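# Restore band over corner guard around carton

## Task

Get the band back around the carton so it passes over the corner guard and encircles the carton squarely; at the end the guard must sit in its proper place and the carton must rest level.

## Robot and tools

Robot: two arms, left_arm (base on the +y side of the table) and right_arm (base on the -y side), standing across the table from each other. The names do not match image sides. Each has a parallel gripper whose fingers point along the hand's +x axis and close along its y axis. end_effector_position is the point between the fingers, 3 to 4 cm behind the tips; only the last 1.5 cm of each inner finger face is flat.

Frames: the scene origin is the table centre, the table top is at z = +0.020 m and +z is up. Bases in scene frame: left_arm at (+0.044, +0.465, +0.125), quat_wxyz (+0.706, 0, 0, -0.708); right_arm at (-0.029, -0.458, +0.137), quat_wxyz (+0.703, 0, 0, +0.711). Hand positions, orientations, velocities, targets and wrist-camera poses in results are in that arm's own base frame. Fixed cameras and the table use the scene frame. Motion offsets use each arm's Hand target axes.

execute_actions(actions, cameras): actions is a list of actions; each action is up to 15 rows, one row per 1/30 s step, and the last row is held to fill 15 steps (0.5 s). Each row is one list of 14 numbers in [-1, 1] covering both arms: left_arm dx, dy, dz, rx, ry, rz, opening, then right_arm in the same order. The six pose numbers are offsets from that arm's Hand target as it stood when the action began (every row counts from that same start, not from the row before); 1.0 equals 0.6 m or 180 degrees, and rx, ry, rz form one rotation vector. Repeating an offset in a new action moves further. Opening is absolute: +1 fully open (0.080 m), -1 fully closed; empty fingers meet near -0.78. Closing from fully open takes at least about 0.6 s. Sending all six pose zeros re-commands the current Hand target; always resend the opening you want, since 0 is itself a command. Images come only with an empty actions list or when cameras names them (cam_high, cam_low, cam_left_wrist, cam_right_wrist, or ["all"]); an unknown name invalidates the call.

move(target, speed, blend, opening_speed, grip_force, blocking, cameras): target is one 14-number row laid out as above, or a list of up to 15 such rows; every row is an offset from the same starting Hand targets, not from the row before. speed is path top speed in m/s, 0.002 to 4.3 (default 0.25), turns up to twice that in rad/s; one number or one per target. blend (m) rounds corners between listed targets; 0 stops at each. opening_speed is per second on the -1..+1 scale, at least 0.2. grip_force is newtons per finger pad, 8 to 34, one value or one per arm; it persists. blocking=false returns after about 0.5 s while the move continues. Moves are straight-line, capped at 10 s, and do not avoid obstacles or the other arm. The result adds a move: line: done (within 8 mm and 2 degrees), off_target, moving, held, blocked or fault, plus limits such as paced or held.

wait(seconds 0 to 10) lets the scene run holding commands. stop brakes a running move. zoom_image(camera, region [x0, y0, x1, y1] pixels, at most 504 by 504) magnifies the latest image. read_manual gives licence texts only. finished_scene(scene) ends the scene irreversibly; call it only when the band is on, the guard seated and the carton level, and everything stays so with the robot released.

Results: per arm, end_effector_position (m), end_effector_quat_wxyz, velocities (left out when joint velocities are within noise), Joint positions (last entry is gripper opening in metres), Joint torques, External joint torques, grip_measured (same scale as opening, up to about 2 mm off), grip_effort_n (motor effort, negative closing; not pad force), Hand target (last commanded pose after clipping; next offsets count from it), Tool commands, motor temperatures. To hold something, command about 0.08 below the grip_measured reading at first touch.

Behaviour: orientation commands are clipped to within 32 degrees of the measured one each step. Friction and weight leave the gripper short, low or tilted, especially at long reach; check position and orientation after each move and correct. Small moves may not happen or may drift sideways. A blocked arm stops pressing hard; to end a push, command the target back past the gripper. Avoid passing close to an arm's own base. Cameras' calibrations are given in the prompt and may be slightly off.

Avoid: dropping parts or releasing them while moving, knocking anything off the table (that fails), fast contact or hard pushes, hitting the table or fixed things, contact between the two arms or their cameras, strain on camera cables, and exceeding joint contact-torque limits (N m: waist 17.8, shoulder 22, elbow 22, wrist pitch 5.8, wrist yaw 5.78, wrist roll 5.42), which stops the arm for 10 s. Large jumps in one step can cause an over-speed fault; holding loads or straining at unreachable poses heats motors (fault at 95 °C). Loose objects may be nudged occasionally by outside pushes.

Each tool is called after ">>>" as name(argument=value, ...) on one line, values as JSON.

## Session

>>> execute_actions(actions=[])

Scene clock: 0.00 s.
left_arm: end_effector_position=(+0.2289, -0.1242, +0.2690) grip_measured=+1.000 grip_effort_n=n/a end_effector_quat_wxyz=(+0.907, +0.318, +0.230, +0.151) | right_arm: end_effector_position=(+0.2422, -0.1439, +0.1910) grip_measured=+1.000 grip_effort_n=n/a end_effector_quat_wxyz=(+0.660, -0.239, +0.667, +0.251)
Joint positions: left_arm=[-1.076 1.322 1.182 -1.328 -1.243 -0.71 0.08] | right_arm=[-0.537 1.637 1.565 -1.519 -0.003 -1.244 0.08]
Joint velocities: within noise
Joint torques (N m): no reading
External joint torques (N m): no reading
Motor temperatures (°C): left_arm=[25 30 30 29 28 34] | right_arm=[27 28 30 34 28 30]
Heat: left arm: hottest wrist roll 34 °C (+0.0 °C/min); right arm: hottest wrist pitch 34 °C (+0.0 °C/min).
Hand target: left_arm +0.2290, -0.1241, +0.2698; +0.908, +0.318, +0.228, +0.152 | right_arm +0.2422, -0.1438, +0.1912; +0.660, -0.239, +0.667, +0.251
Tool commands: left_gripper/opening=+1.0 right_gripper/opening=+1.0
camera_calibration:
cam_left_wrist: T_world_to_cam=[[0.165052, -0.74798, -0.642871, 0.0558152], [-0.763393, 0.315826, -0.563458, 0.39438], [0.624491, 0.583763, -0.518875, 0.150514], [0, 0, 0, 1]] pos_world=[0.19786, -0.170671, 0.336197]
cam_right_wrist: T_world_to_cam=[[0.621215, -0.781507, -0.0577846, -0.24248], [-0.71408, -0.594903, 0.369026, 0.0427363], [-0.322773, -0.187982, -0.927621, 0.304797], [0, 0, 0, 1]] pos_world=[0.279529, -0.106779, 0.252954]

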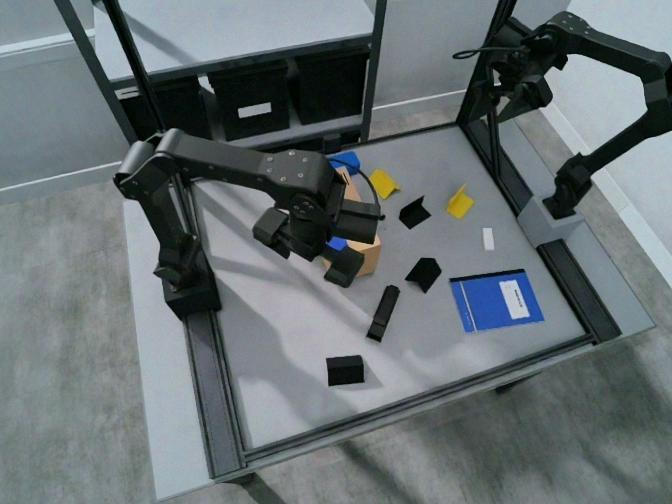

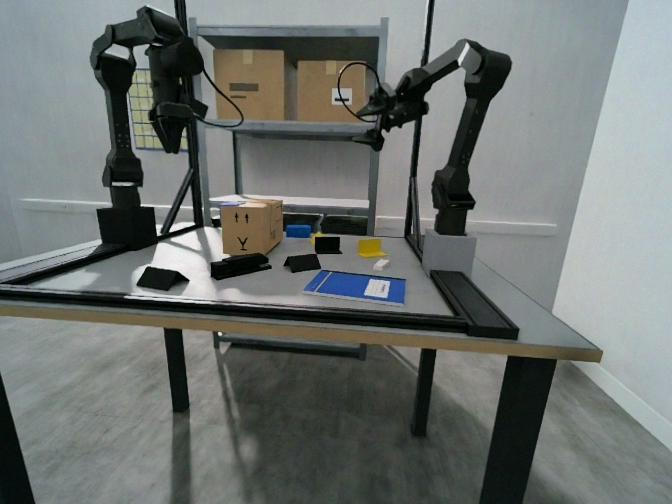

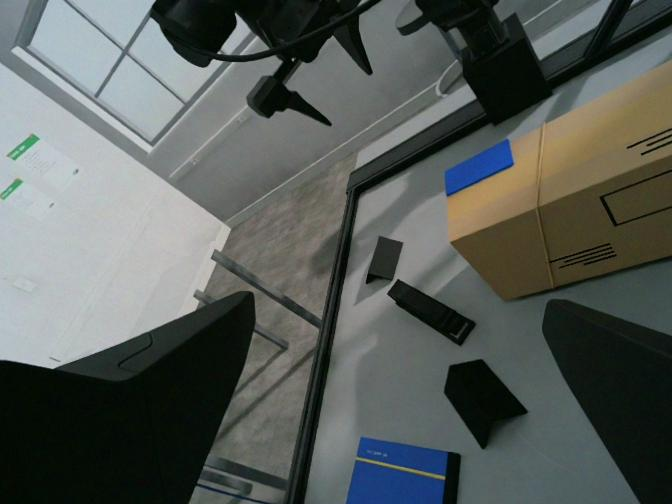

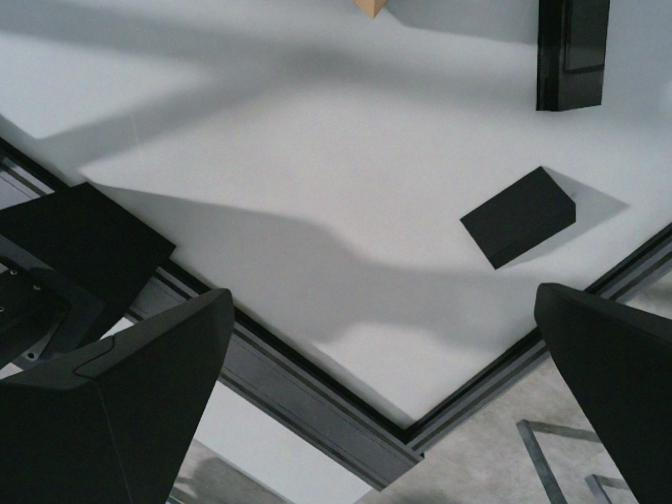

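>>> zoom_image(camera="cam_left_wrist", region=[420, 60, 672, 320])

>>> zoom_image(camera="cam_low", region=[200, 180, 320, 270])

>>> zoom_image(camera="cam_high", region=[280, 140, 420, 300])

Scaled by 1.938 from the camera's 672x504 image, which has a finer 960x720 frame.

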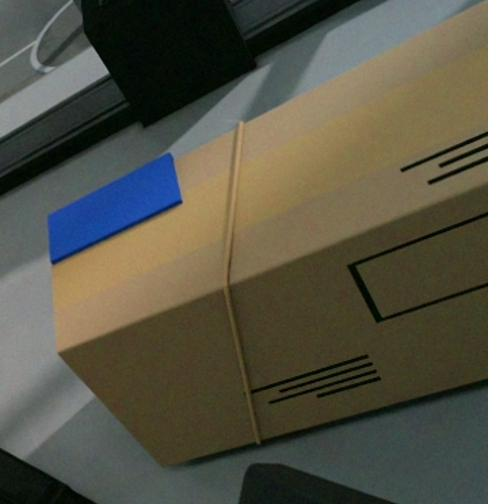

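Scaled by 4.200 from the camera's 672x504 image, which has a finer 960x720 frame.

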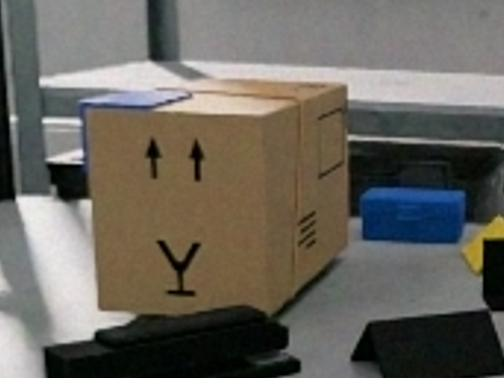

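Scaled by 3.150 from the camera's 672x504 image, which has a finer 960x720 frame.

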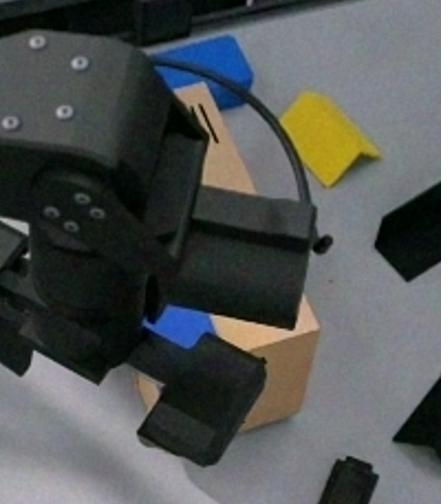

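>>> move(target=[0,0,0,0,0,0,-1, 0.06,0.1622,0.3205,0.2167,0,0,-0.2], speed=0.25, cameras=["all"])

Scene clock: 4.30 s.
left_arm: end_effector_position=(+0.2289, -0.1242, +0.2690) grip_measured=-0.775 grip_effort_n=-15.6 end_effector_quat_wxyz=(+0.907, +0.318, +0.230, +0.151) | right_arm: end_effector_position=(+0.3224, +0.0549, +0.1576) grip_measured=-0.196 grip_effort_n=-15.6 end_effector_quat_wxyz=(+0.703, -0.007, +0.711, +0.016)
Joint positions: left_arm=[-1.076 1.322 1.182 -1.328 -1.243 -0.71 0] | right_arm=[0.162 1.79 1.608 -1.399 -0.015 0.129 0.026]
Joint torques (N m): left_arm=[-0.05 -4.08 5.34 0.15 -0.61 -0.03] | right_arm=[0.12 -6.56 6.12 0.07 -0.04 0.16]
External joint torques (N m): left_arm=[-0.04 -0.16 -0.44 -0.3 0.01 0] | right_arm=[0.09 0.92 0.33 -0.27 -0.03 0.16]
Heat: left arm: hottest wrist roll 34 °C (+0.0 °C/min); right arm: hottest wrist pitch 34 °C (+0.0 °C/min).
Hand target: left_arm +0.2290, -0.1241, +0.2698; +0.908, +0.318, +0.228, +0.152 | right_arm +0.3246, +0.0556, +0.1564; +0.702, -0.005, +0.712, +0.014
Off the commanded pose: left_arm 0.001 m, 0 deg | right_arm 0.003 m, 0 deg.
move: done
camera_calibration:
cam_left_wrist: T_world_to_cam=[[0.165052, -0.74798, -0.642871, 0.0558152], [-0.763393, 0.315826, -0.563458, 0.39438], [0.624491, 0.583763, -0.518875, 0.150514], [0, 0, 0, 1]] pos_world=[0.19786, -0.170671, 0.336197]
cam_right_wrist: T_world_to_cam=[[-0.00318998, -0.998683, -0.0511968, 0.0732674], [-0.926234, -0.0163472, 0.376593, 0.26608], [-0.376934, 0.0486216, -0.924963, 0.341113], [0, 0, 0, 1]] pos_world=[0.375264, 0.0609351, 0.219064]

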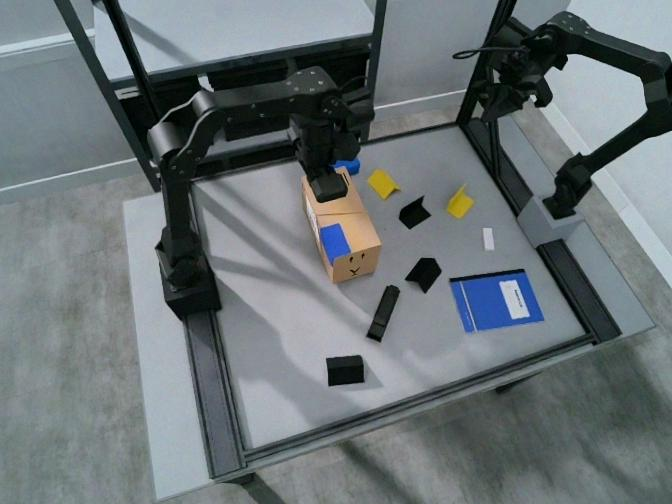

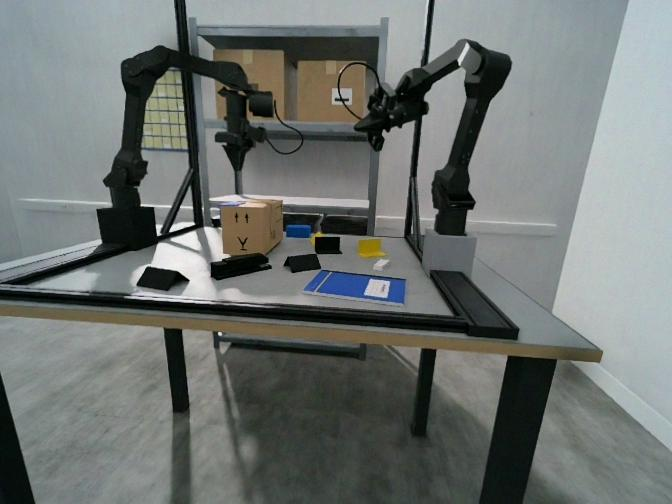

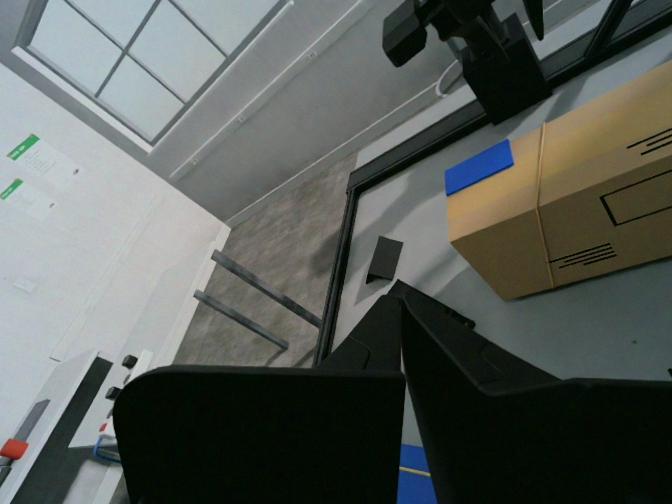

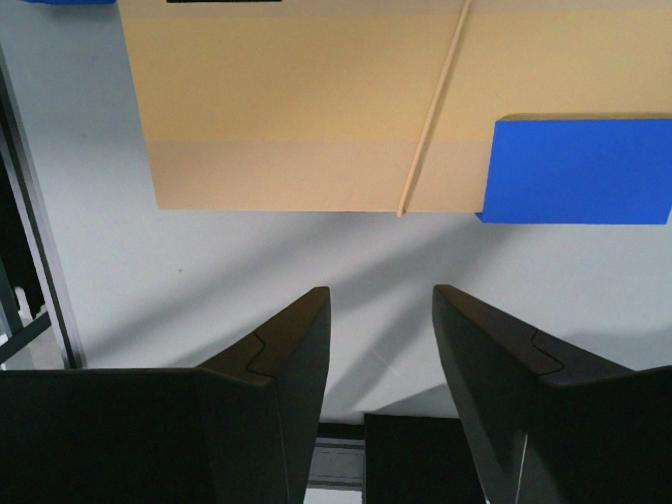

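>>> move(target=[0.324,-0.2062,-0.1643,-0.2002,-0.1072,-0.1135,-1, 0.105,-0.025,0.01,0,0,0,-0.2], speed=0.2, cameras=["cam_left_wrist","cam_right_wrist"])

Scene clock: 8.53 s.
left_arm: end_effector_position=(+0.3580, -0.0853, +0.0598) grip_measured=-0.775 grip_effort_n=-15.6 end_effector_quat_wxyz=(+0.997, +0.000, +0.072, +0.000) | right_arm: end_effector_position=(+0.3314, +0.0426, +0.0984) grip_measured=-0.196 grip_effort_n=-15.6 end_effector_quat_wxyz=(+0.707, -0.003, +0.707, +0.014)
Joint positions: left_arm=[-0.388 2.008 0.305 1.548 -0.384 -0.059 0] | right_arm=[0.121 1.82 1.41 -1.159 -0.015 0.097 0.026]
Joint torques (N m): left_arm=[0.27 -4.48 2.79 1.6 0.06 0.04] | right_arm=[-0.11 -6.77 4.37 0.28 -0.03 -0.17]
External joint torques (N m): left_arm=[0.25 1.11 0.46 -0.07 0.1 0.04] | right_arm=[-0.1 0.78 -1.29 -0.07 -0.02 -0.17]
Heat: left arm: hottest wrist roll 34 °C (+0.0 °C/min); right arm: hottest wrist pitch 34 °C (+0.0 °C/min).
Hand target: left_arm +0.3598, -0.0854, +0.0595; +0.998, +0.000, +0.071, +0.000 | right_arm +0.3300, +0.0416, +0.0930; +0.701, -0.005, +0.713, +0.014
Off the commanded pose: left_arm 0.002 m, 0 deg | right_arm 0.006 m, 1 deg.
move: done
camera_calibration:
cam_left_wrist: T_world_to_cam=[[0.0344504, -0.999287, 0.0154787, -0.0849529], [-0.466305, -0.0297707, -0.884123, 0.246136], [0.883953, 0.0232406, -0.466998, -0.2052], [0, 0, 0, 1]] pos_world=[0.299088, -0.0727957, 0.123101]
cam_right_wrist: T_world_to_cam=[[-0.0113221, -0.998525, -0.0531011, 0.0608358], [-0.930858, -0.00887027, 0.365273, 0.298878], [-0.365206, 0.0535652, -0.929385, 0.28664], [0, 0, 0, 1]] pos_world=[0.383584, 0.0480433, 0.160457]
Images, in order (width x height): cam_left_wrist 672x504, cam_right_wrist 672x504.

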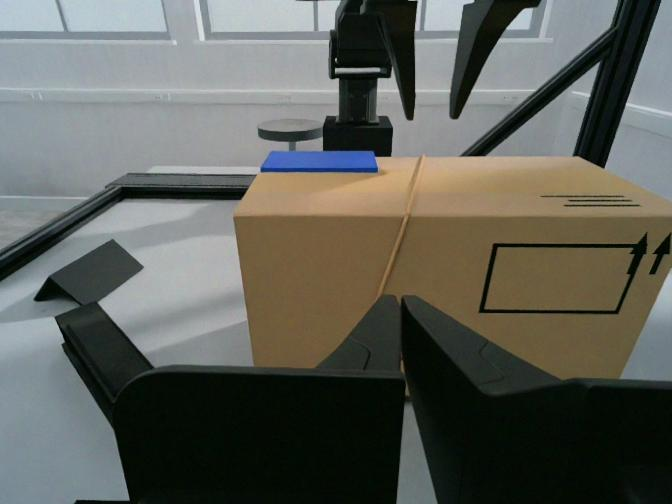

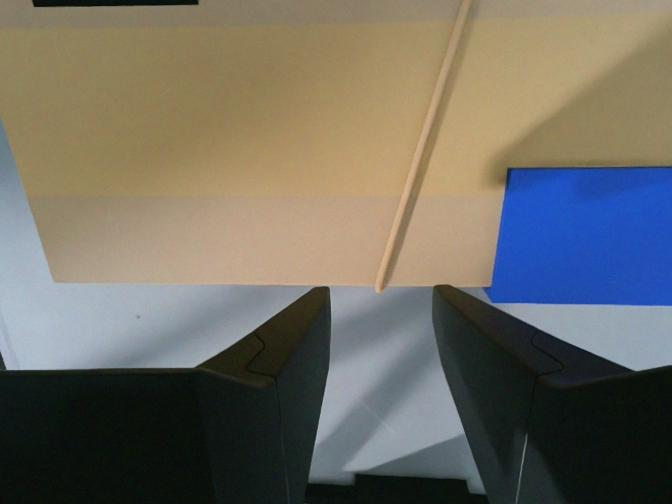

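>>> move(target=[0,0,0,0,0,0,-1, 0.045,-0.0043,-0.0015,0,-0.005,0,-0.2], speed=0.08, cameras=["cam_left_wrist","cam_right_wrist"])

Scene clock: 11.20 s.
left_arm: end_effector_position=(+0.3581, -0.0853, +0.0599) grip_measured=-0.775 grip_effort_n=-15.6 end_effector_quat_wxyz=(+0.997, +0.000, +0.072, +0.000) | right_arm: end_effector_position=(+0.3306, +0.0405, +0.0711) grip_measured=-0.196 grip_effort_n=-15.6 end_effector_quat_wxyz=(+0.712, -0.002, +0.702, +0.014)
Joint positions: left_arm=[-0.388 2.008 0.305 1.548 -0.384 -0.059 0] | right_arm=[0.115 1.828 1.308 -1.035 -0.015 0.092 0.026]
Joint torques (N m): left_arm=[0.21 -4.75 2.91 1.64 0.07 0.06] | right_arm=[-0.11 -6.93 4.27 0.32 0.02 -0.18]
External joint torques (N m): left_arm=[0.18 0.74 0.63 0.01 0.11 0.06] | right_arm=[-0.1 0.68 -1.35 -0.05 0.03 -0.17]
Heat: left arm: hottest wrist roll 34 °C (+0.0 °C/min); right arm: hottest wrist pitch 34 °C (+0.0 °C/min).
Hand target: left_arm +0.3598, -0.0854, +0.0596; +0.998, +0.000, +0.070, +0.000 | right_arm +0.3289, +0.0393, +0.0661; +0.707, -0.005, +0.707, +0.014
Off the commanded pose: left_arm 0.002 m, 0 deg | right_arm 0.006 m, 1 deg.
move: done
camera_calibration:
cam_left_wrist: T_world_to_cam=[[0.0344922, -0.999283, 0.015583, -0.0849761], [-0.465983, -0.0298741, -0.884289, 0.246093], [0.884121, 0.0232397, -0.46668, -0.205155], [0, 0, 0, 1]] pos_world=[0.298988, -0.0727956, 0.1232]
cam_right_wrist: T_world_to_cam=[[-0.0109174, -0.998448, -0.0546121, 0.0572594], [-0.936191, -0.00898268, 0.351378, 0.310801], [-0.351323, 0.0549635, -0.93464, 0.256817], [0, 0, 0, 1]] pos_world=[0.38182, 0.0458468, 0.13395]
Images, in order (width x height): cam_left_wrist 672x504, cam_right_wrist 672x504.

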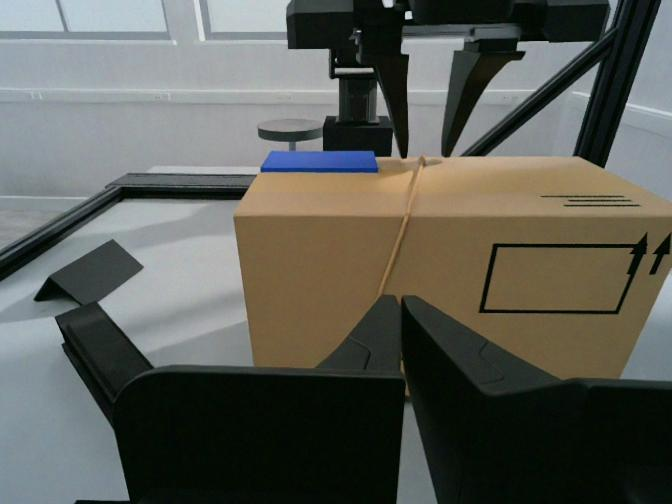

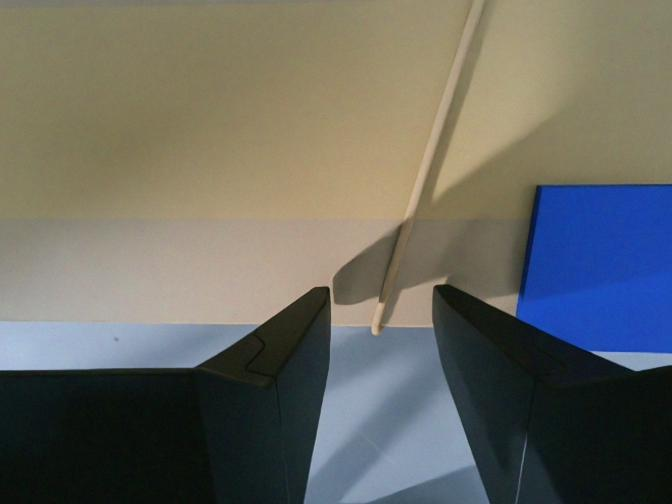

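>>> move(target=[0,0,0,0,0,0,-1, 0.0165,0,0,0,0,0,-0.2], speed=0.03, cameras=["cam_left_wrist","cam_right_wrist"])

Scene clock: 12.07 s.
left_arm: end_effector_position=(+0.3581, -0.0853, +0.0599) grip_measured=-0.775 grip_effort_n=-16.0 end_effector_quat_wxyz=(+0.997, +0.000, +0.072, +0.000) | right_arm: end_effector_position=(+0.3306, +0.0403, +0.0665) grip_measured=-0.196 grip_effort_n=-15.1 end_effector_quat_wxyz=(+0.714, -0.003, +0.700, +0.014)
Joint positions: left_arm=[-0.388 2.008 0.305 1.548 -0.384 -0.059 0] | right_arm=[0.115 1.829 1.29 -1.011 -0.013 0.092 0.026]
Joint torques (N m): left_arm=[0.23 -4.75 2.85 1.57 0.07 0.06] | right_arm=[-0.09 -5.76 3.46 1.17 -0.02 -0.15]
External joint torques (N m): left_arm=[0.25 0.83 0.52 -0.11 0.1 0.06] | right_arm=[0 1.73 -2.08 0.78 -0.02 -0.15]
Heat: left arm: hottest wrist roll 34 °C (+0.0 °C/min); right arm: hottest wrist pitch 34 °C (+0.0 °C/min).
Hand target: left_arm +0.3598, -0.0854, +0.0596; +0.998, +0.000, +0.070, +0.000 | right_arm +0.3288, +0.0394, +0.0562; +0.707, -0.005, +0.707, +0.014
Off the commanded pose: left_arm 0.002 m, 0 deg | right_arm 0.011 m, 1 deg.
move: off_target (right_arm)
camera_calibration:
cam_left_wrist: T_world_to_cam=[[0.0344922, -0.999283, 0.015583, -0.0849761], [-0.465983, -0.0298741, -0.884289, 0.246093], [0.884121, 0.0232397, -0.46668, -0.205155], [0, 0, 0, 1]] pos_world=[0.298988, -0.0727956, 0.1232]
cam_right_wrist: T_world_to_cam=[[-0.010648, -0.998483, -0.0540258, 0.0567427], [-0.937836, -0.00877248, 0.346968, 0.313231], [-0.346915, 0.0543619, -0.93632, 0.251265], [0, 0, 0, 1]] pos_world=[0.381532, 0.0457452, 0.129649]
Images, in order (width x height): cam_left_wrist 672x504, cam_right_wrist 672x504.

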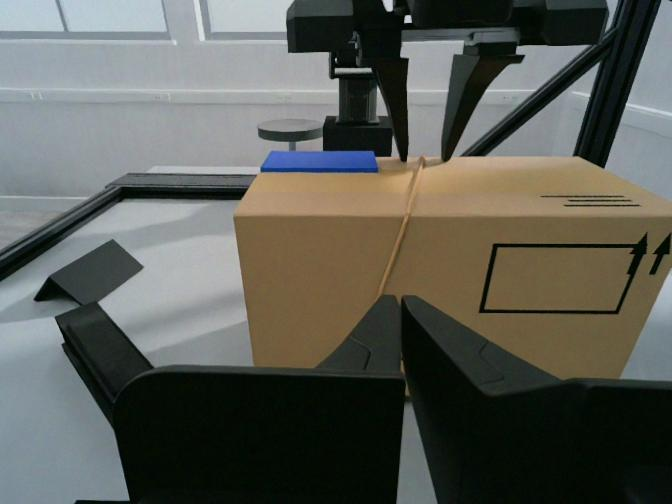

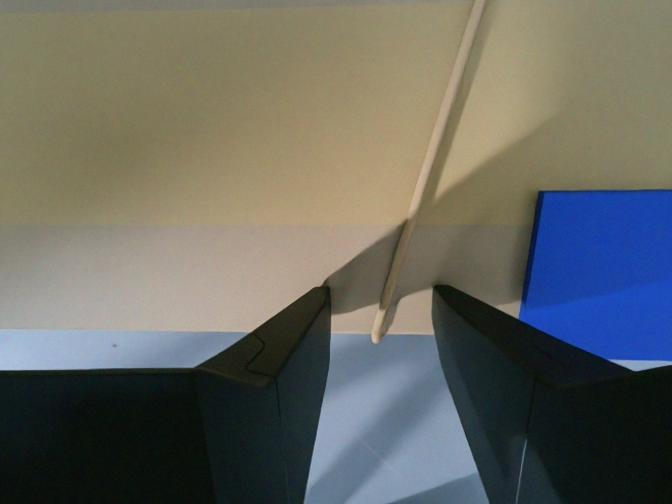

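>>> move(target=[0,0,0,0,0,0,-1, -0.008,0,0,0,0,0,-1], opening_speed=0.8, cameras=["cam_right_wrist"])

Scene clock: 13.40 s.
left_arm: end_effector_position=(+0.3581, -0.0853, +0.0599) grip_measured=-0.775 grip_effort_n=-15.1 end_effector_quat_wxyz=(+0.997, +0.000, +0.072, +0.000) | right_arm: end_effector_position=(+0.3312, +0.0376, +0.0672) grip_measured=-0.771 grip_effort_n=-31.9 end_effector_quat_wxyz=(+0.714, -0.003, +0.700, +0.010)
Joint positions: left_arm=[-0.388 2.008 0.305 1.548 -0.384 -0.059 0] | right_arm=[0.11 1.828 1.293 -1.013 -0.008 0.092 0]
Joint torques (N m): left_arm=[0.21 -4.59 2.86 1.59 0.09 0.06] | right_arm=[0.46 -6.23 4.46 0.2 -0.21 -0.16]
External joint torques (N m): left_arm=[0.19 0.96 0.54 -0.06 0.14 0.06] | right_arm=[0.43 1.35 -1.13 -0.18 -0.21 -0.16]
Heat: left arm: hottest wrist roll 34 °C (+0.0 °C/min); right arm: hottest wrist pitch 34 °C (+0.0 °C/min).
Hand target: left_arm +0.3598, -0.0854, +0.0596; +0.998, +0.000, +0.070, +0.000 | right_arm +0.3289, +0.0393, +0.0610; +0.707, -0.005, +0.707, +0.014
Off the commanded pose: left_arm 0.002 m, 0 deg | right_arm 0.007 m, 1 deg.
move: done
camera_calibration:
cam_right_wrist: T_world_to_cam=[[-0.0164239, -0.998687, -0.0485145, 0.0555758], [-0.938371, -0.00135794, 0.345627, 0.313489], [-0.345239, 0.0512011, -0.937117, 0.251845], [0, 0, 0, 1]] pos_world=[0.382029, 0.0430338, 0.130354]
Images, in order (width x height): cam_right_wrist 672x504.

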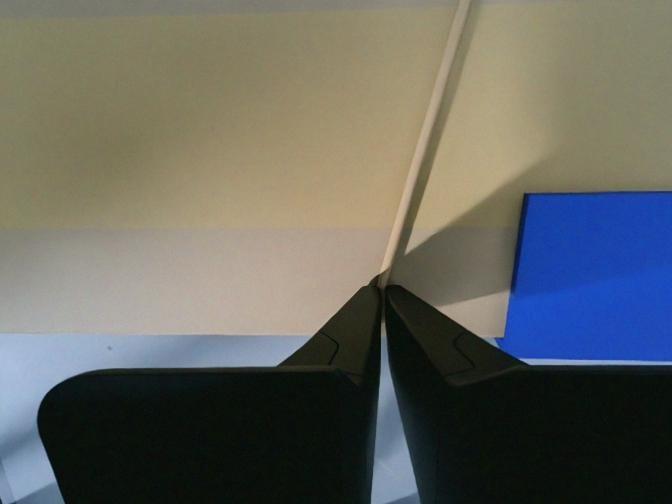

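>>> move(target=[[0,0,0,0,0,0,-1, -0.032,0,0,0,0,0,-1],[0,0,0,0,0,0,-1, -0.032,0,-0.037,0,0,0,-1]], speed=0.05, cameras=["cam_right_wrist","cam_left_wrist"])

Scene clock: 15.57 s.
left_arm: end_effector_position=(+0.3581, -0.0853, +0.0599) grip_measured=-0.775 grip_effort_n=-15.6 end_effector_quat_wxyz=(+0.997, +0.000, +0.072, +0.000) | right_arm: end_effector_position=(+0.3109, +0.0360, +0.0780) grip_measured=-0.772 grip_effort_n=-27.2 end_effector_quat_wxyz=(+0.708, -0.004, +0.707, +0.010)
Joint positions: left_arm=[-0.388 2.008 0.305 1.548 -0.384 -0.059 0] | right_arm=[0.112 1.758 1.251 -1.061 -0.007 0.092 0]
Joint torques (N m): left_arm=[0.3 -4.8 2.79 1.6 0.07 0.08] | right_arm=[0.63 -9.22 3.98 -0.21 -0.21 0]
External joint torques (N m): left_arm=[0.32 0.71 0.5 -0.04 0.1 0.08] | right_arm=[0.6 -2.07 -1.66 -0.56 -0.21 0]
Heat: left arm: hottest wrist roll 34 °C (+0.0 °C/min); right arm: hottest wrist pitch 34 °C (+0.0 °C/min).
Hand target: left_arm +0.3598, -0.0854, +0.0596; +0.998, +0.000, +0.070, +0.000 | right_arm +0.3067, +0.0385, +0.0802; +0.707, -0.005, +0.707, +0.014
Off the commanded pose: left_arm 0.002 m, 0 deg | right_arm 0.005 m, 0 deg.
move: done
camera_calibration:
cam_left_wrist: T_world_to_cam=[[0.0344922, -0.999283, 0.015583, -0.0849761], [-0.465983, -0.0298741, -0.884289, 0.246093], [0.884121, 0.0232397, -0.46668, -0.205155], [0, 0, 0, 1]] pos_world=[0.298988, -0.0727956, 0.1232]
cam_right_wrist: T_world_to_cam=[[-0.0146663, -0.998853, -0.0455832, 0.0533912], [-0.931358, -0.00294034, 0.364094, 0.287157], [-0.36381, 0.0477941, -0.930246, 0.26045], [0, 0, 0, 1]] pos_world=[0.362984, 0.0417263, 0.140165]
Images, in order (width x height): cam_left_wrist 672x504, cam_right_wrist 672x504.

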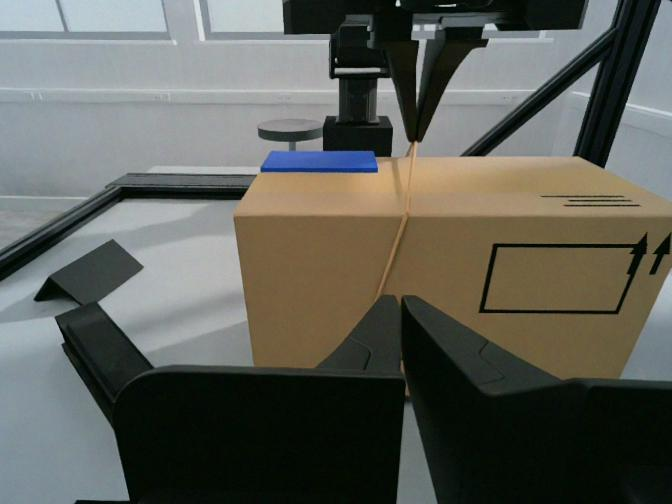

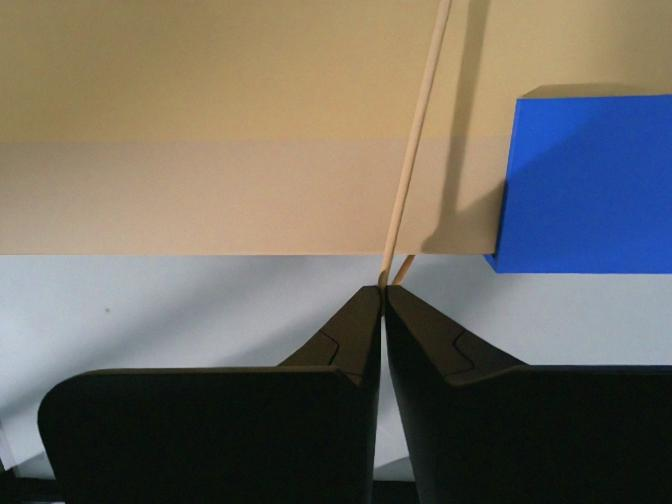

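>>> move(target=[[0,0,0,0,0,0,-1, -0.008,-0.004,-0.003,0,0,0,-1],[0,0,0,0,0,0,-1, -0.008,-0.1,-0.003,0,0,0,-1]], speed=0.06, cameras=["cam_right_wrist","cam_left_wrist"])

Scene clock: 17.83 s.
left_arm: end_effector_position=(+0.3581, -0.0853, +0.0599) grip_measured=-0.775 grip_effort_n=-15.1 end_effector_quat_wxyz=(+0.997, +0.000, +0.072, +0.000) | right_arm: end_effector_position=(+0.3095, -0.0208, +0.0823) grip_measured=-0.772 grip_effort_n=-26.7 end_effector_quat_wxyz=(+0.709, -0.004, +0.706, +0.013)
Joint positions: left_arm=[-0.388 2.008 0.305 1.548 -0.384 -0.059 0] | right_arm=[-0.073 1.743 1.25 -1.075 -0.012 -0.097 0]
Joint torques (N m): left_arm=[0.17 -4.62 2.86 1.6 0.04 0.09] | right_arm=[-0.05 -8.39 4.66 -0.48 -0.07 -0.17]
External joint torques (N m): left_arm=[0.19 0.95 0.51 -0.06 0.07 0.08] | right_arm=[-0.09 -1.45 -0.93 -0.82 -0.05 -0.17]
Heat: left arm: hottest wrist roll 34 °C (+0.0 °C/min); right arm: hottest wrist pitch 34 °C (+0.0 °C/min).
Hand target: left_arm +0.3598, -0.0854, +0.0596; +0.998, +0.000, +0.070, +0.000 | right_arm +0.3063, -0.0215, +0.0841; +0.707, -0.005, +0.707, +0.014
Off the commanded pose: left_arm 0.002 m, 0 deg | right_arm 0.004 m, 0 deg.
move: done
camera_calibration:
cam_left_wrist: T_world_to_cam=[[0.0344922, -0.999283, 0.015583, -0.0849761], [-0.465983, -0.0298741, -0.884289, 0.246093], [0.884121, 0.0232397, -0.46668, -0.205155], [0, 0, 0, 1]] pos_world=[0.298988, -0.0727956, 0.1232]
cam_right_wrist: T_world_to_cam=[[-0.0103602, -0.99869, -0.05011, -0.0041566], [-0.93239, -0.00845883, 0.361354, 0.284596], [-0.361305, 0.0504658, -0.931081, 0.265935], [0, 0, 0, 1]] pos_world=[0.361395, -0.0151644, 0.144559]
Images, in order (width x height): cam_left_wrist 672x504, cam_right_wrist 672x504.

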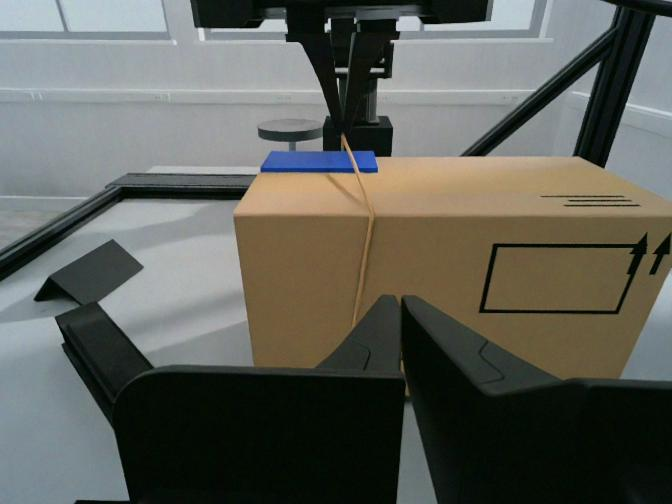

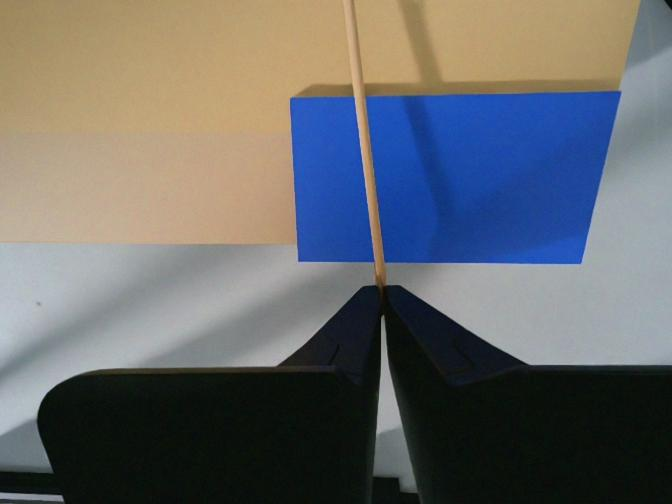

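>>> move(target=[[0,0,0,0,0,0,-1, 0,-0.0083,0.0,0,0,0,-1],[0,0,0,0,0,0,-1, 0.004,-0.0083,0.028,0,0,0,-1],[0,0,0,0,0,0,-1, 0.028,-0.0083,0.030,0,0,0,-1]], speed=0.05, cameras=["cam_right_wrist","cam_left_wrist"])

Scene clock: 20.23 s.
left_arm: end_effector_position=(+0.3581, -0.0853, +0.0599) grip_measured=-0.775 grip_effort_n=-15.6 end_effector_quat_wxyz=(+0.997, +0.000, +0.072, +0.000) | right_arm: end_effector_position=(+0.3276, -0.0265, +0.0733) grip_measured=-0.772 grip_effort_n=-27.2 end_effector_quat_wxyz=(+0.714, -0.006, +0.700, +0.013)
Joint positions: left_arm=[-0.388 2.008 0.305 1.548 -0.384 -0.059 0] | right_arm=[-0.087 1.807 1.29 -1.035 -0.013 -0.114 0]
Joint torques (N m): left_arm=[0.15 -4.82 2.81 1.58 0.1 0.05] | right_arm=[0.16 -6.49 4.05 0.18 -0.06 0.03]
External joint torques (N m): left_arm=[0.15 0.73 0.51 -0.08 0.14 0.05] | right_arm=[0.12 0.93 -1.53 -0.19 -0.04 0.04]
Heat: left arm: hottest wrist roll 34 °C (+0.0 °C/min); right arm: hottest wrist pitch 34 °C (+0.0 °C/min).
Hand target: left_arm +0.3598, -0.0854, +0.0596; +0.998, +0.000, +0.070, +0.000 | right_arm +0.3245, -0.0258, +0.0673; +0.707, -0.005, +0.707, +0.014
Off the commanded pose: left_arm 0.002 m, 0 deg | right_arm 0.007 m, 1 deg.
move: done
camera_calibration:
cam_left_wrist: T_world_to_cam=[[0.0344922, -0.999283, 0.015583, -0.0849761], [-0.465983, -0.0298741, -0.884289, 0.246093], [0.884121, 0.0232397, -0.46668, -0.205155], [0, 0, 0, 1]] pos_world=[0.298988, -0.0727956, 0.1232]
cam_right_wrist: T_world_to_cam=[[-0.00690997, -0.998765, -0.0492006, -0.0112147], [-0.938244, -0.0105441, 0.345815, 0.307569], [-0.345906, 0.0485517, -0.937012, 0.259727], [0, 0, 0, 1]] pos_world=[0.378339, -0.020568, 0.136453]
Images, in order (width x height): cam_left_wrist 672x504, cam_right_wrist 672x504.

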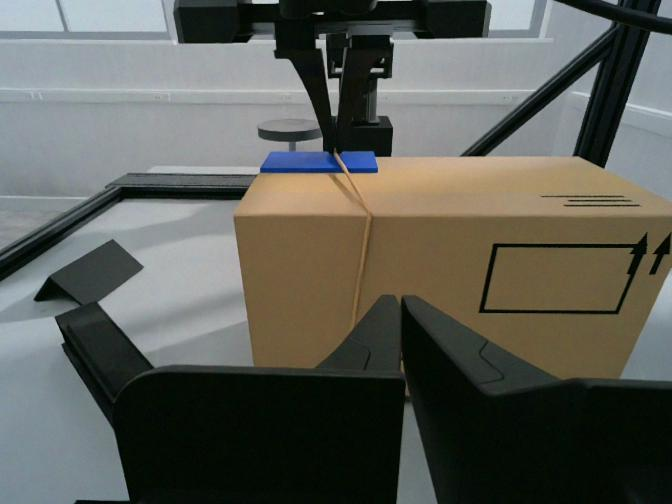

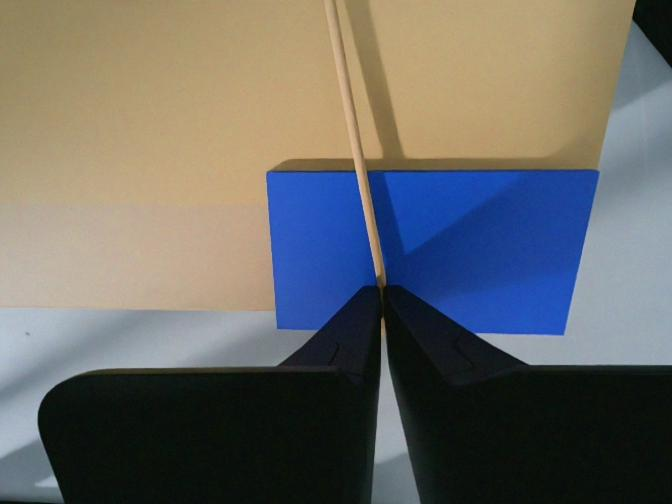

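>>> move(target=[0.1483,-0.016,-0.0113,0,0,0,-1, 0,0,0,0,0,0,-1], speed=0.1, cameras=["cam_right_wrist","cam_left_wrist"])

Scene clock: 21.97 s.
left_arm: end_effector_position=(+0.4453, -0.0952, +0.0428) grip_measured=-0.775 grip_effort_n=-15.6 end_effector_quat_wxyz=(+0.998, -0.002, +0.069, +0.000) | right_arm: end_effector_position=(+0.3276, -0.0265, +0.0733) grip_measured=-0.772 grip_effort_n=-26.7 end_effector_quat_wxyz=(+0.714, -0.006, +0.700, +0.013)
Joint positions: left_arm=[-0.311 2.205 0.666 1.394 -0.308 -0.049 0] | right_arm=[-0.087 1.807 1.29 -1.035 -0.013 -0.114 0]
Joint torques (N m): left_arm=[0.18 -6.6 3.8 1.25 0.06 0.13] | right_arm=[0.15 -6.48 4.06 0.18 -0.05 0.03]
External joint torques (N m): left_arm=[0.2 1.06 0.66 -0.4 0.08 0.12] | right_arm=[0.16 0.93 -1.54 -0.2 -0.03 0.03]
Heat: left arm: hottest wrist roll 34 °C (+0.0 °C/min); right arm: hottest wrist pitch 34 °C (+0.0 °C/min).
Hand target: left_arm +0.4470, -0.0950, +0.0404; +0.998, +0.000, +0.070, +0.000 | right_arm +0.3245, -0.0258, +0.0673; +0.707, -0.005, +0.707, +0.014
Off the commanded pose: left_arm 0.003 m, 0 deg | right_arm 0.007 m, 1 deg.
move: done
camera_calibration:
cam_left_wrist: T_world_to_cam=[[0.0349804, -0.999186, 0.020105, -0.097947], [-0.460796, -0.0339768, -0.886855, 0.268746], [0.886816, 0.0217583, -0.461609, -0.291624], [0, 0, 0, 1]] pos_world=[0.38588, -0.0823909, 0.105692]
cam_right_wrist: T_world_to_cam=[[-0.00690997, -0.998765, -0.0492006, -0.0112147], [-0.938244, -0.0105441, 0.345815, 0.307569], [-0.345906, 0.0485517, -0.937012, 0.259727], [0, 0, 0, 1]] pos_world=[0.378339, -0.020568, 0.136453]
Images, in order (width x height): cam_left_wrist 672x504, cam_right_wrist 672x504.

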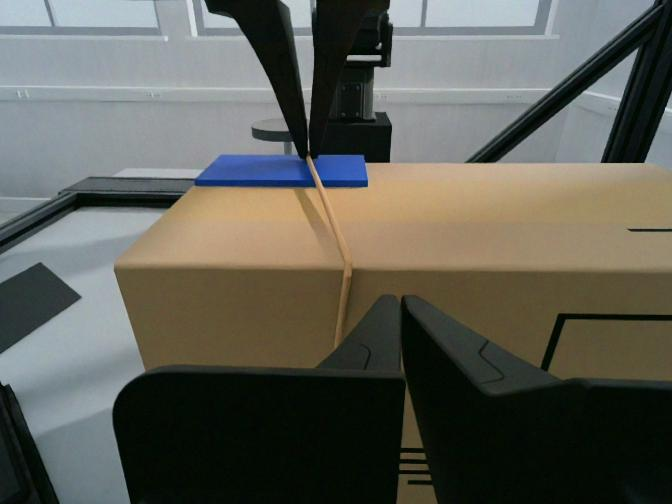

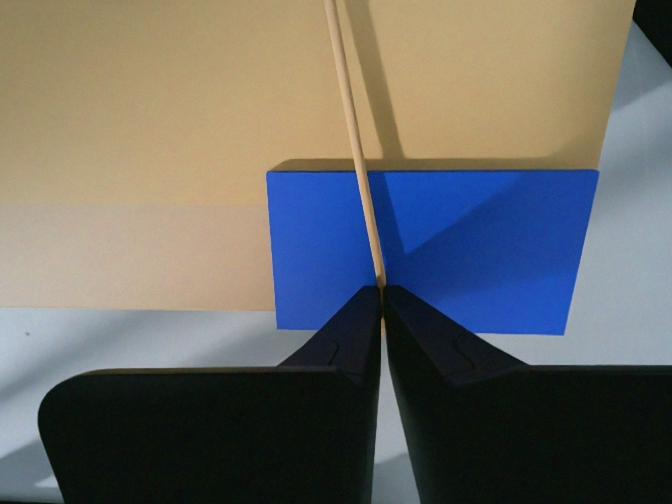

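>>> zoom_image(camera="cam_left_wrist", region=[100, 140, 420, 380])

Scaled by 1.575 from the camera's 672x504 image, which has a finer 960x720 frame.

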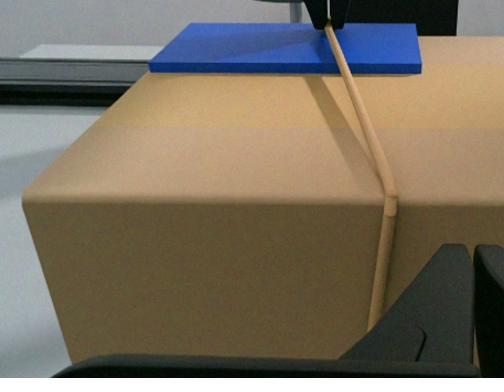

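>>> zoom_image(camera="cam_left_wrist", region=[100, 250, 200, 380])

Scaled by 3.877 from the camera's 672x504 image, which has a finer 960x720 frame.

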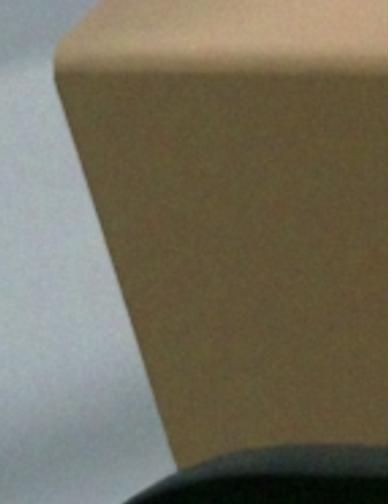

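>>> execute_actions(actions=[])

Scene clock: 23.73 s.
left_arm: end_effector_position=(+0.4453, -0.0951, +0.0426) grip_measured=-0.775 grip_effort_n=-15.6 end_effector_quat_wxyz=(+0.998, -0.002, +0.069, +0.000) | right_arm: end_effector_position=(+0.3276, -0.0265, +0.0733) grip_measured=-0.772 grip_effort_n=-26.7 end_effector_quat_wxyz=(+0.714, -0.006, +0.700, +0.013)
Joint positions: left_arm=[-0.311 2.205 0.666 1.394 -0.308 -0.049 0] | right_arm=[-0.087 1.807 1.29 -1.035 -0.013 -0.114 0]
Joint velocities: within noise
Joint torques (N m): left_arm=[0.11 -6.52 3.79 1.26 0.1 0.13] | right_arm=[0.16 -6.49 4.07 0.18 -0.06 0.03]
External joint torques (N m): left_arm=[0.06 1.19 0.61 -0.41 0.13 0.12] | right_arm=[0.1 0.86 -1.48 -0.19 -0.03 0.03]
Motor temperatures (°C): left_arm=[25 31 31 32 28 34] | right_arm=[27 32 32 34 28 30]
Heat: left arm: hottest wrist roll 34 °C (+0.0 °C/min); right arm: hottest wrist pitch 34 °C (+0.0 °C/min).
Hand target: left_arm +0.4469, -0.0950, +0.0403; +0.998, +0.000, +0.071, +0.000 | right_arm +0.3245, -0.0258, +0.0673; +0.707, -0.005, +0.707, +0.014
Tool commands: left_gripper/opening=-1.0 right_gripper/opening=-1.0
Off the commanded pose: left_arm 0.003 m, 0 deg | right_arm 0.007 m, 1 deg.
camera_calibration:
cam_left_wrist: T_world_to_cam=[[0.0349446, -0.999189, 0.0200048, -0.0979189], [-0.461197, -0.0338811, -0.886651, 0.268711], [0.886609, 0.0217575, -0.462007, -0.291595], [0, 0, 0, 1]] pos_world=[0.385881, -0.0823909, 0.105493]
cam_right_wrist: T_world_to_cam=[[-0.00690997, -0.998765, -0.0492006, -0.0112147], [-0.938244, -0.0105441, 0.345815, 0.307569], [-0.345906, 0.0485517, -0.937012, 0.259727], [0, 0, 0, 1]] pos_world=[0.378339, -0.020568, 0.136453]

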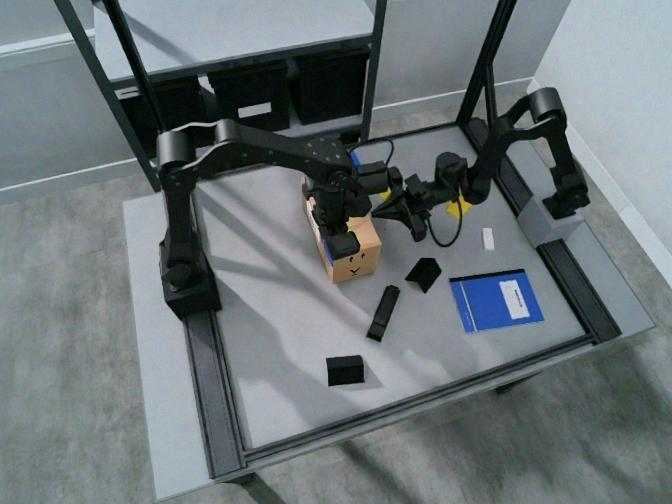

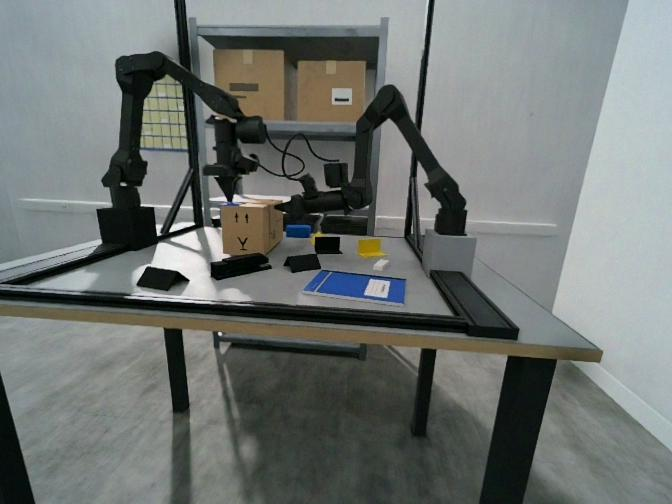

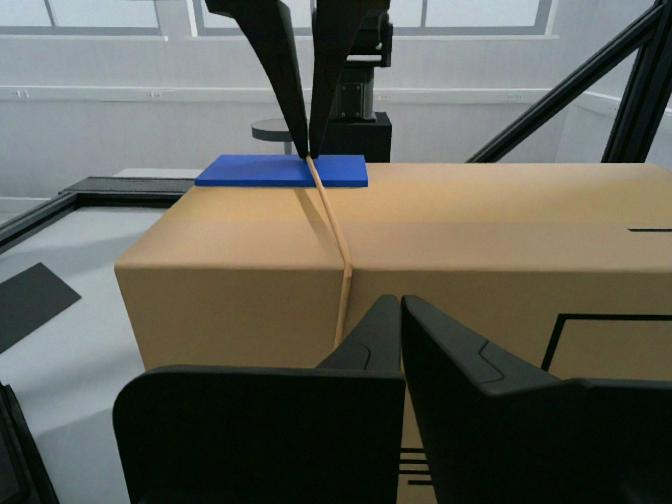

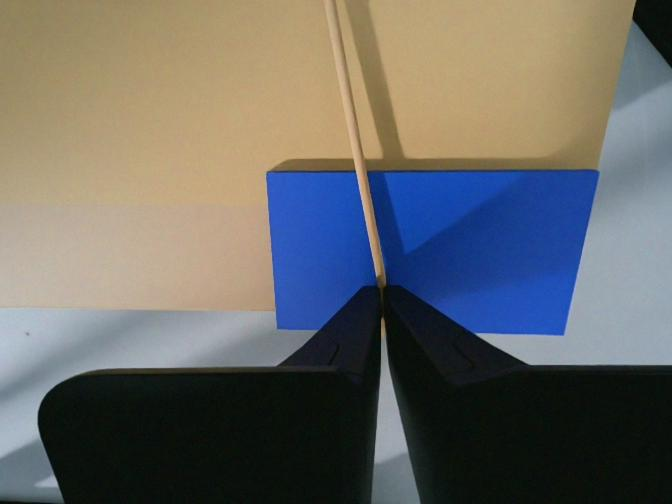

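>>> move(target=[0.0145, 0, 0.002, 0, 0, 0, -1, 0, 0, 0, 0, 0, 0, -1], speed=0.05, cameras=["cam_left_wrist"])

Scene clock: 24.80 s.
left_arm: end_effector_position=(+0.4540, -0.0953, +0.0429) grip_measured=-0.775 grip_effort_n=-15.6 end_effector_quat_wxyz=(+0.998, -0.002, +0.069, +0.000) | right_arm: end_effector_position=(+0.3276, -0.0265, +0.0733) grip_measured=-0.772 grip_effort_n=-26.7 end_effector_quat_wxyz=(+0.714, -0.006, +0.700, +0.013)
Joint positions: left_arm=[-0.303 2.216 0.702 1.37 -0.3 -0.048 0] | right_arm=[-0.087 1.807 1.29 -1.035 -0.013 -0.114 0]
Joint torques (N m): left_arm=[0.34 -6.91 3.7 1.23 0.05 0.11] | right_arm=[0.17 -6.5 4.04 0.18 -0.05 0.03]
External joint torques (N m): left_arm=[0.37 0.95 0.4 -0.43 0.07 0.11] | right_arm=[0.18 0.96 -1.55 -0.18 -0.04 0.03]
Heat: left arm: hottest wrist roll 34 °C (+0.0 °C/min); right arm: hottest wrist pitch 34 °C (+0.0 °C/min).
Hand target: left_arm +0.4558, -0.0950, +0.0404; +0.998, +0.000, +0.070, +0.000 | right_arm +0.3245, -0.0258, +0.0673; +0.707, -0.005, +0.707, +0.014
Off the commanded pose: left_arm 0.003 m, 0 deg | right_arm 0.007 m, 1 deg.
move: done
camera_calibration:
cam_left_wrist: T_world_to_cam=[[0.0344922, -0.9992, 0.0202492, -0.0982771], [-0.460816, -0.0338797, -0.886849, 0.272809], [0.886825, 0.0212582, -0.461616, -0.299467], [0, 0, 0, 1]] pos_world=[0.39468, -0.0825896, 0.105692]
Images, in order (width x height): cam_left_wrist 672x504.

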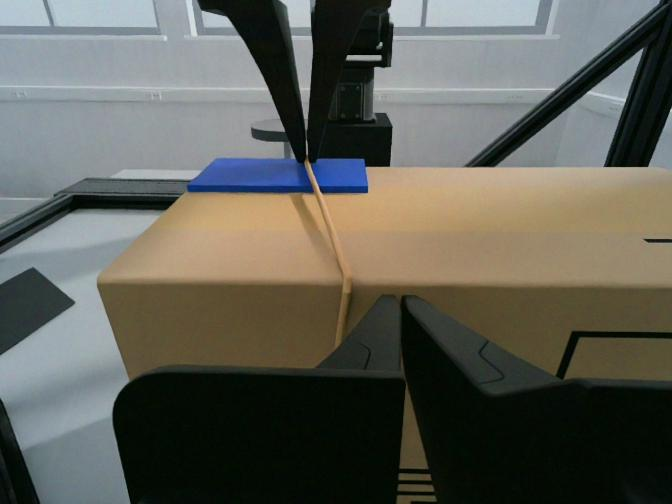

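>>> move(target=[0.0075, 0, 0.0015, 0, 0, 0, -1, 0, 0, 0, 0, 0, 0, -1], speed=0.03, cameras=["cam_left_wrist"])

>>> zoom_image(camera="cam_left_wrist", region=[280, 230, 460, 365])

Scene clock: 25.77 s.
left_arm: end_effector_position=(+0.4560, -0.0954, +0.0425) grip_measured=-0.775 grip_effort_n=-15.6 end_effector_quat_wxyz=(+0.998, -0.002, +0.070, +0.000) | right_arm: end_effector_position=(+0.3276, -0.0265, +0.0733) grip_measured=-0.772 grip_effort_n=-26.7 end_effector_quat_wxyz=(+0.714, -0.006, +0.700, +0.013)
Joint positions: left_arm=[-0.301 2.218 0.71 1.361 -0.298 -0.047 0] | right_arm=[-0.087 1.807 1.29 -1.035 -0.013 -0.114 0]
Joint torques (N m): left_arm=[0.47 -6.39 4.91 0.86 0.13 0.13] | right_arm=[0.16 -6.47 4.05 0.18 -0.05 0.03]
External joint torques (N m): left_arm=[0.46 1.55 1.55 -0.8 0.16 0.13] | right_arm=[0.16 0.9 -1.53 -0.19 -0.04 0.03]
Heat: left arm: hottest wrist roll 34 °C (+0.0 °C/min); right arm: hottest wrist pitch 34 °C (+0.0 °C/min).
Hand target: left_arm +0.4603, -0.0952, +0.0406; +0.998, +0.000, +0.070, +0.000 | right_arm +0.3245, -0.0258, +0.0673; +0.707, -0.005, +0.707, +0.014
Off the commanded pose: left_arm 0.005 m, 0 deg | right_arm 0.007 m, 1 deg.
move: done
camera_calibration:
cam_left_wrist: T_world_to_cam=[[0.0344641, -0.999226, 0.018967, -0.0983028], [-0.462835, -0.0327782, -0.885838, 0.274387], [0.885774, 0.021751, -0.463607, -0.300753], [0, 0, 0, 1]] pos_world=[0.396783, -0.0826912, 0.105496]
Images, in order (width x height): cam_left_wrist 672x504.

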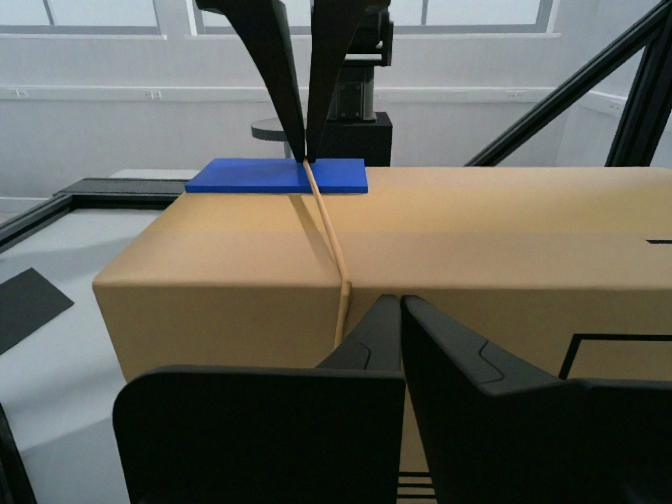

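Scaled by 2.800 from the camera's 672x504 image, which has a finer 960x720 frame.

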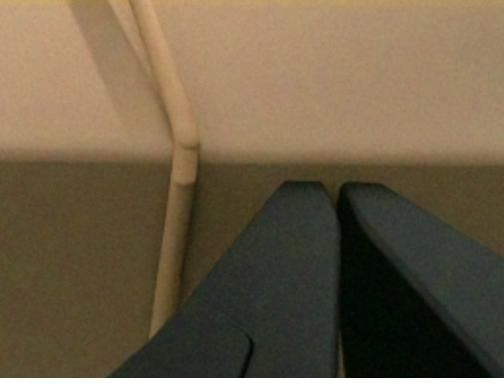

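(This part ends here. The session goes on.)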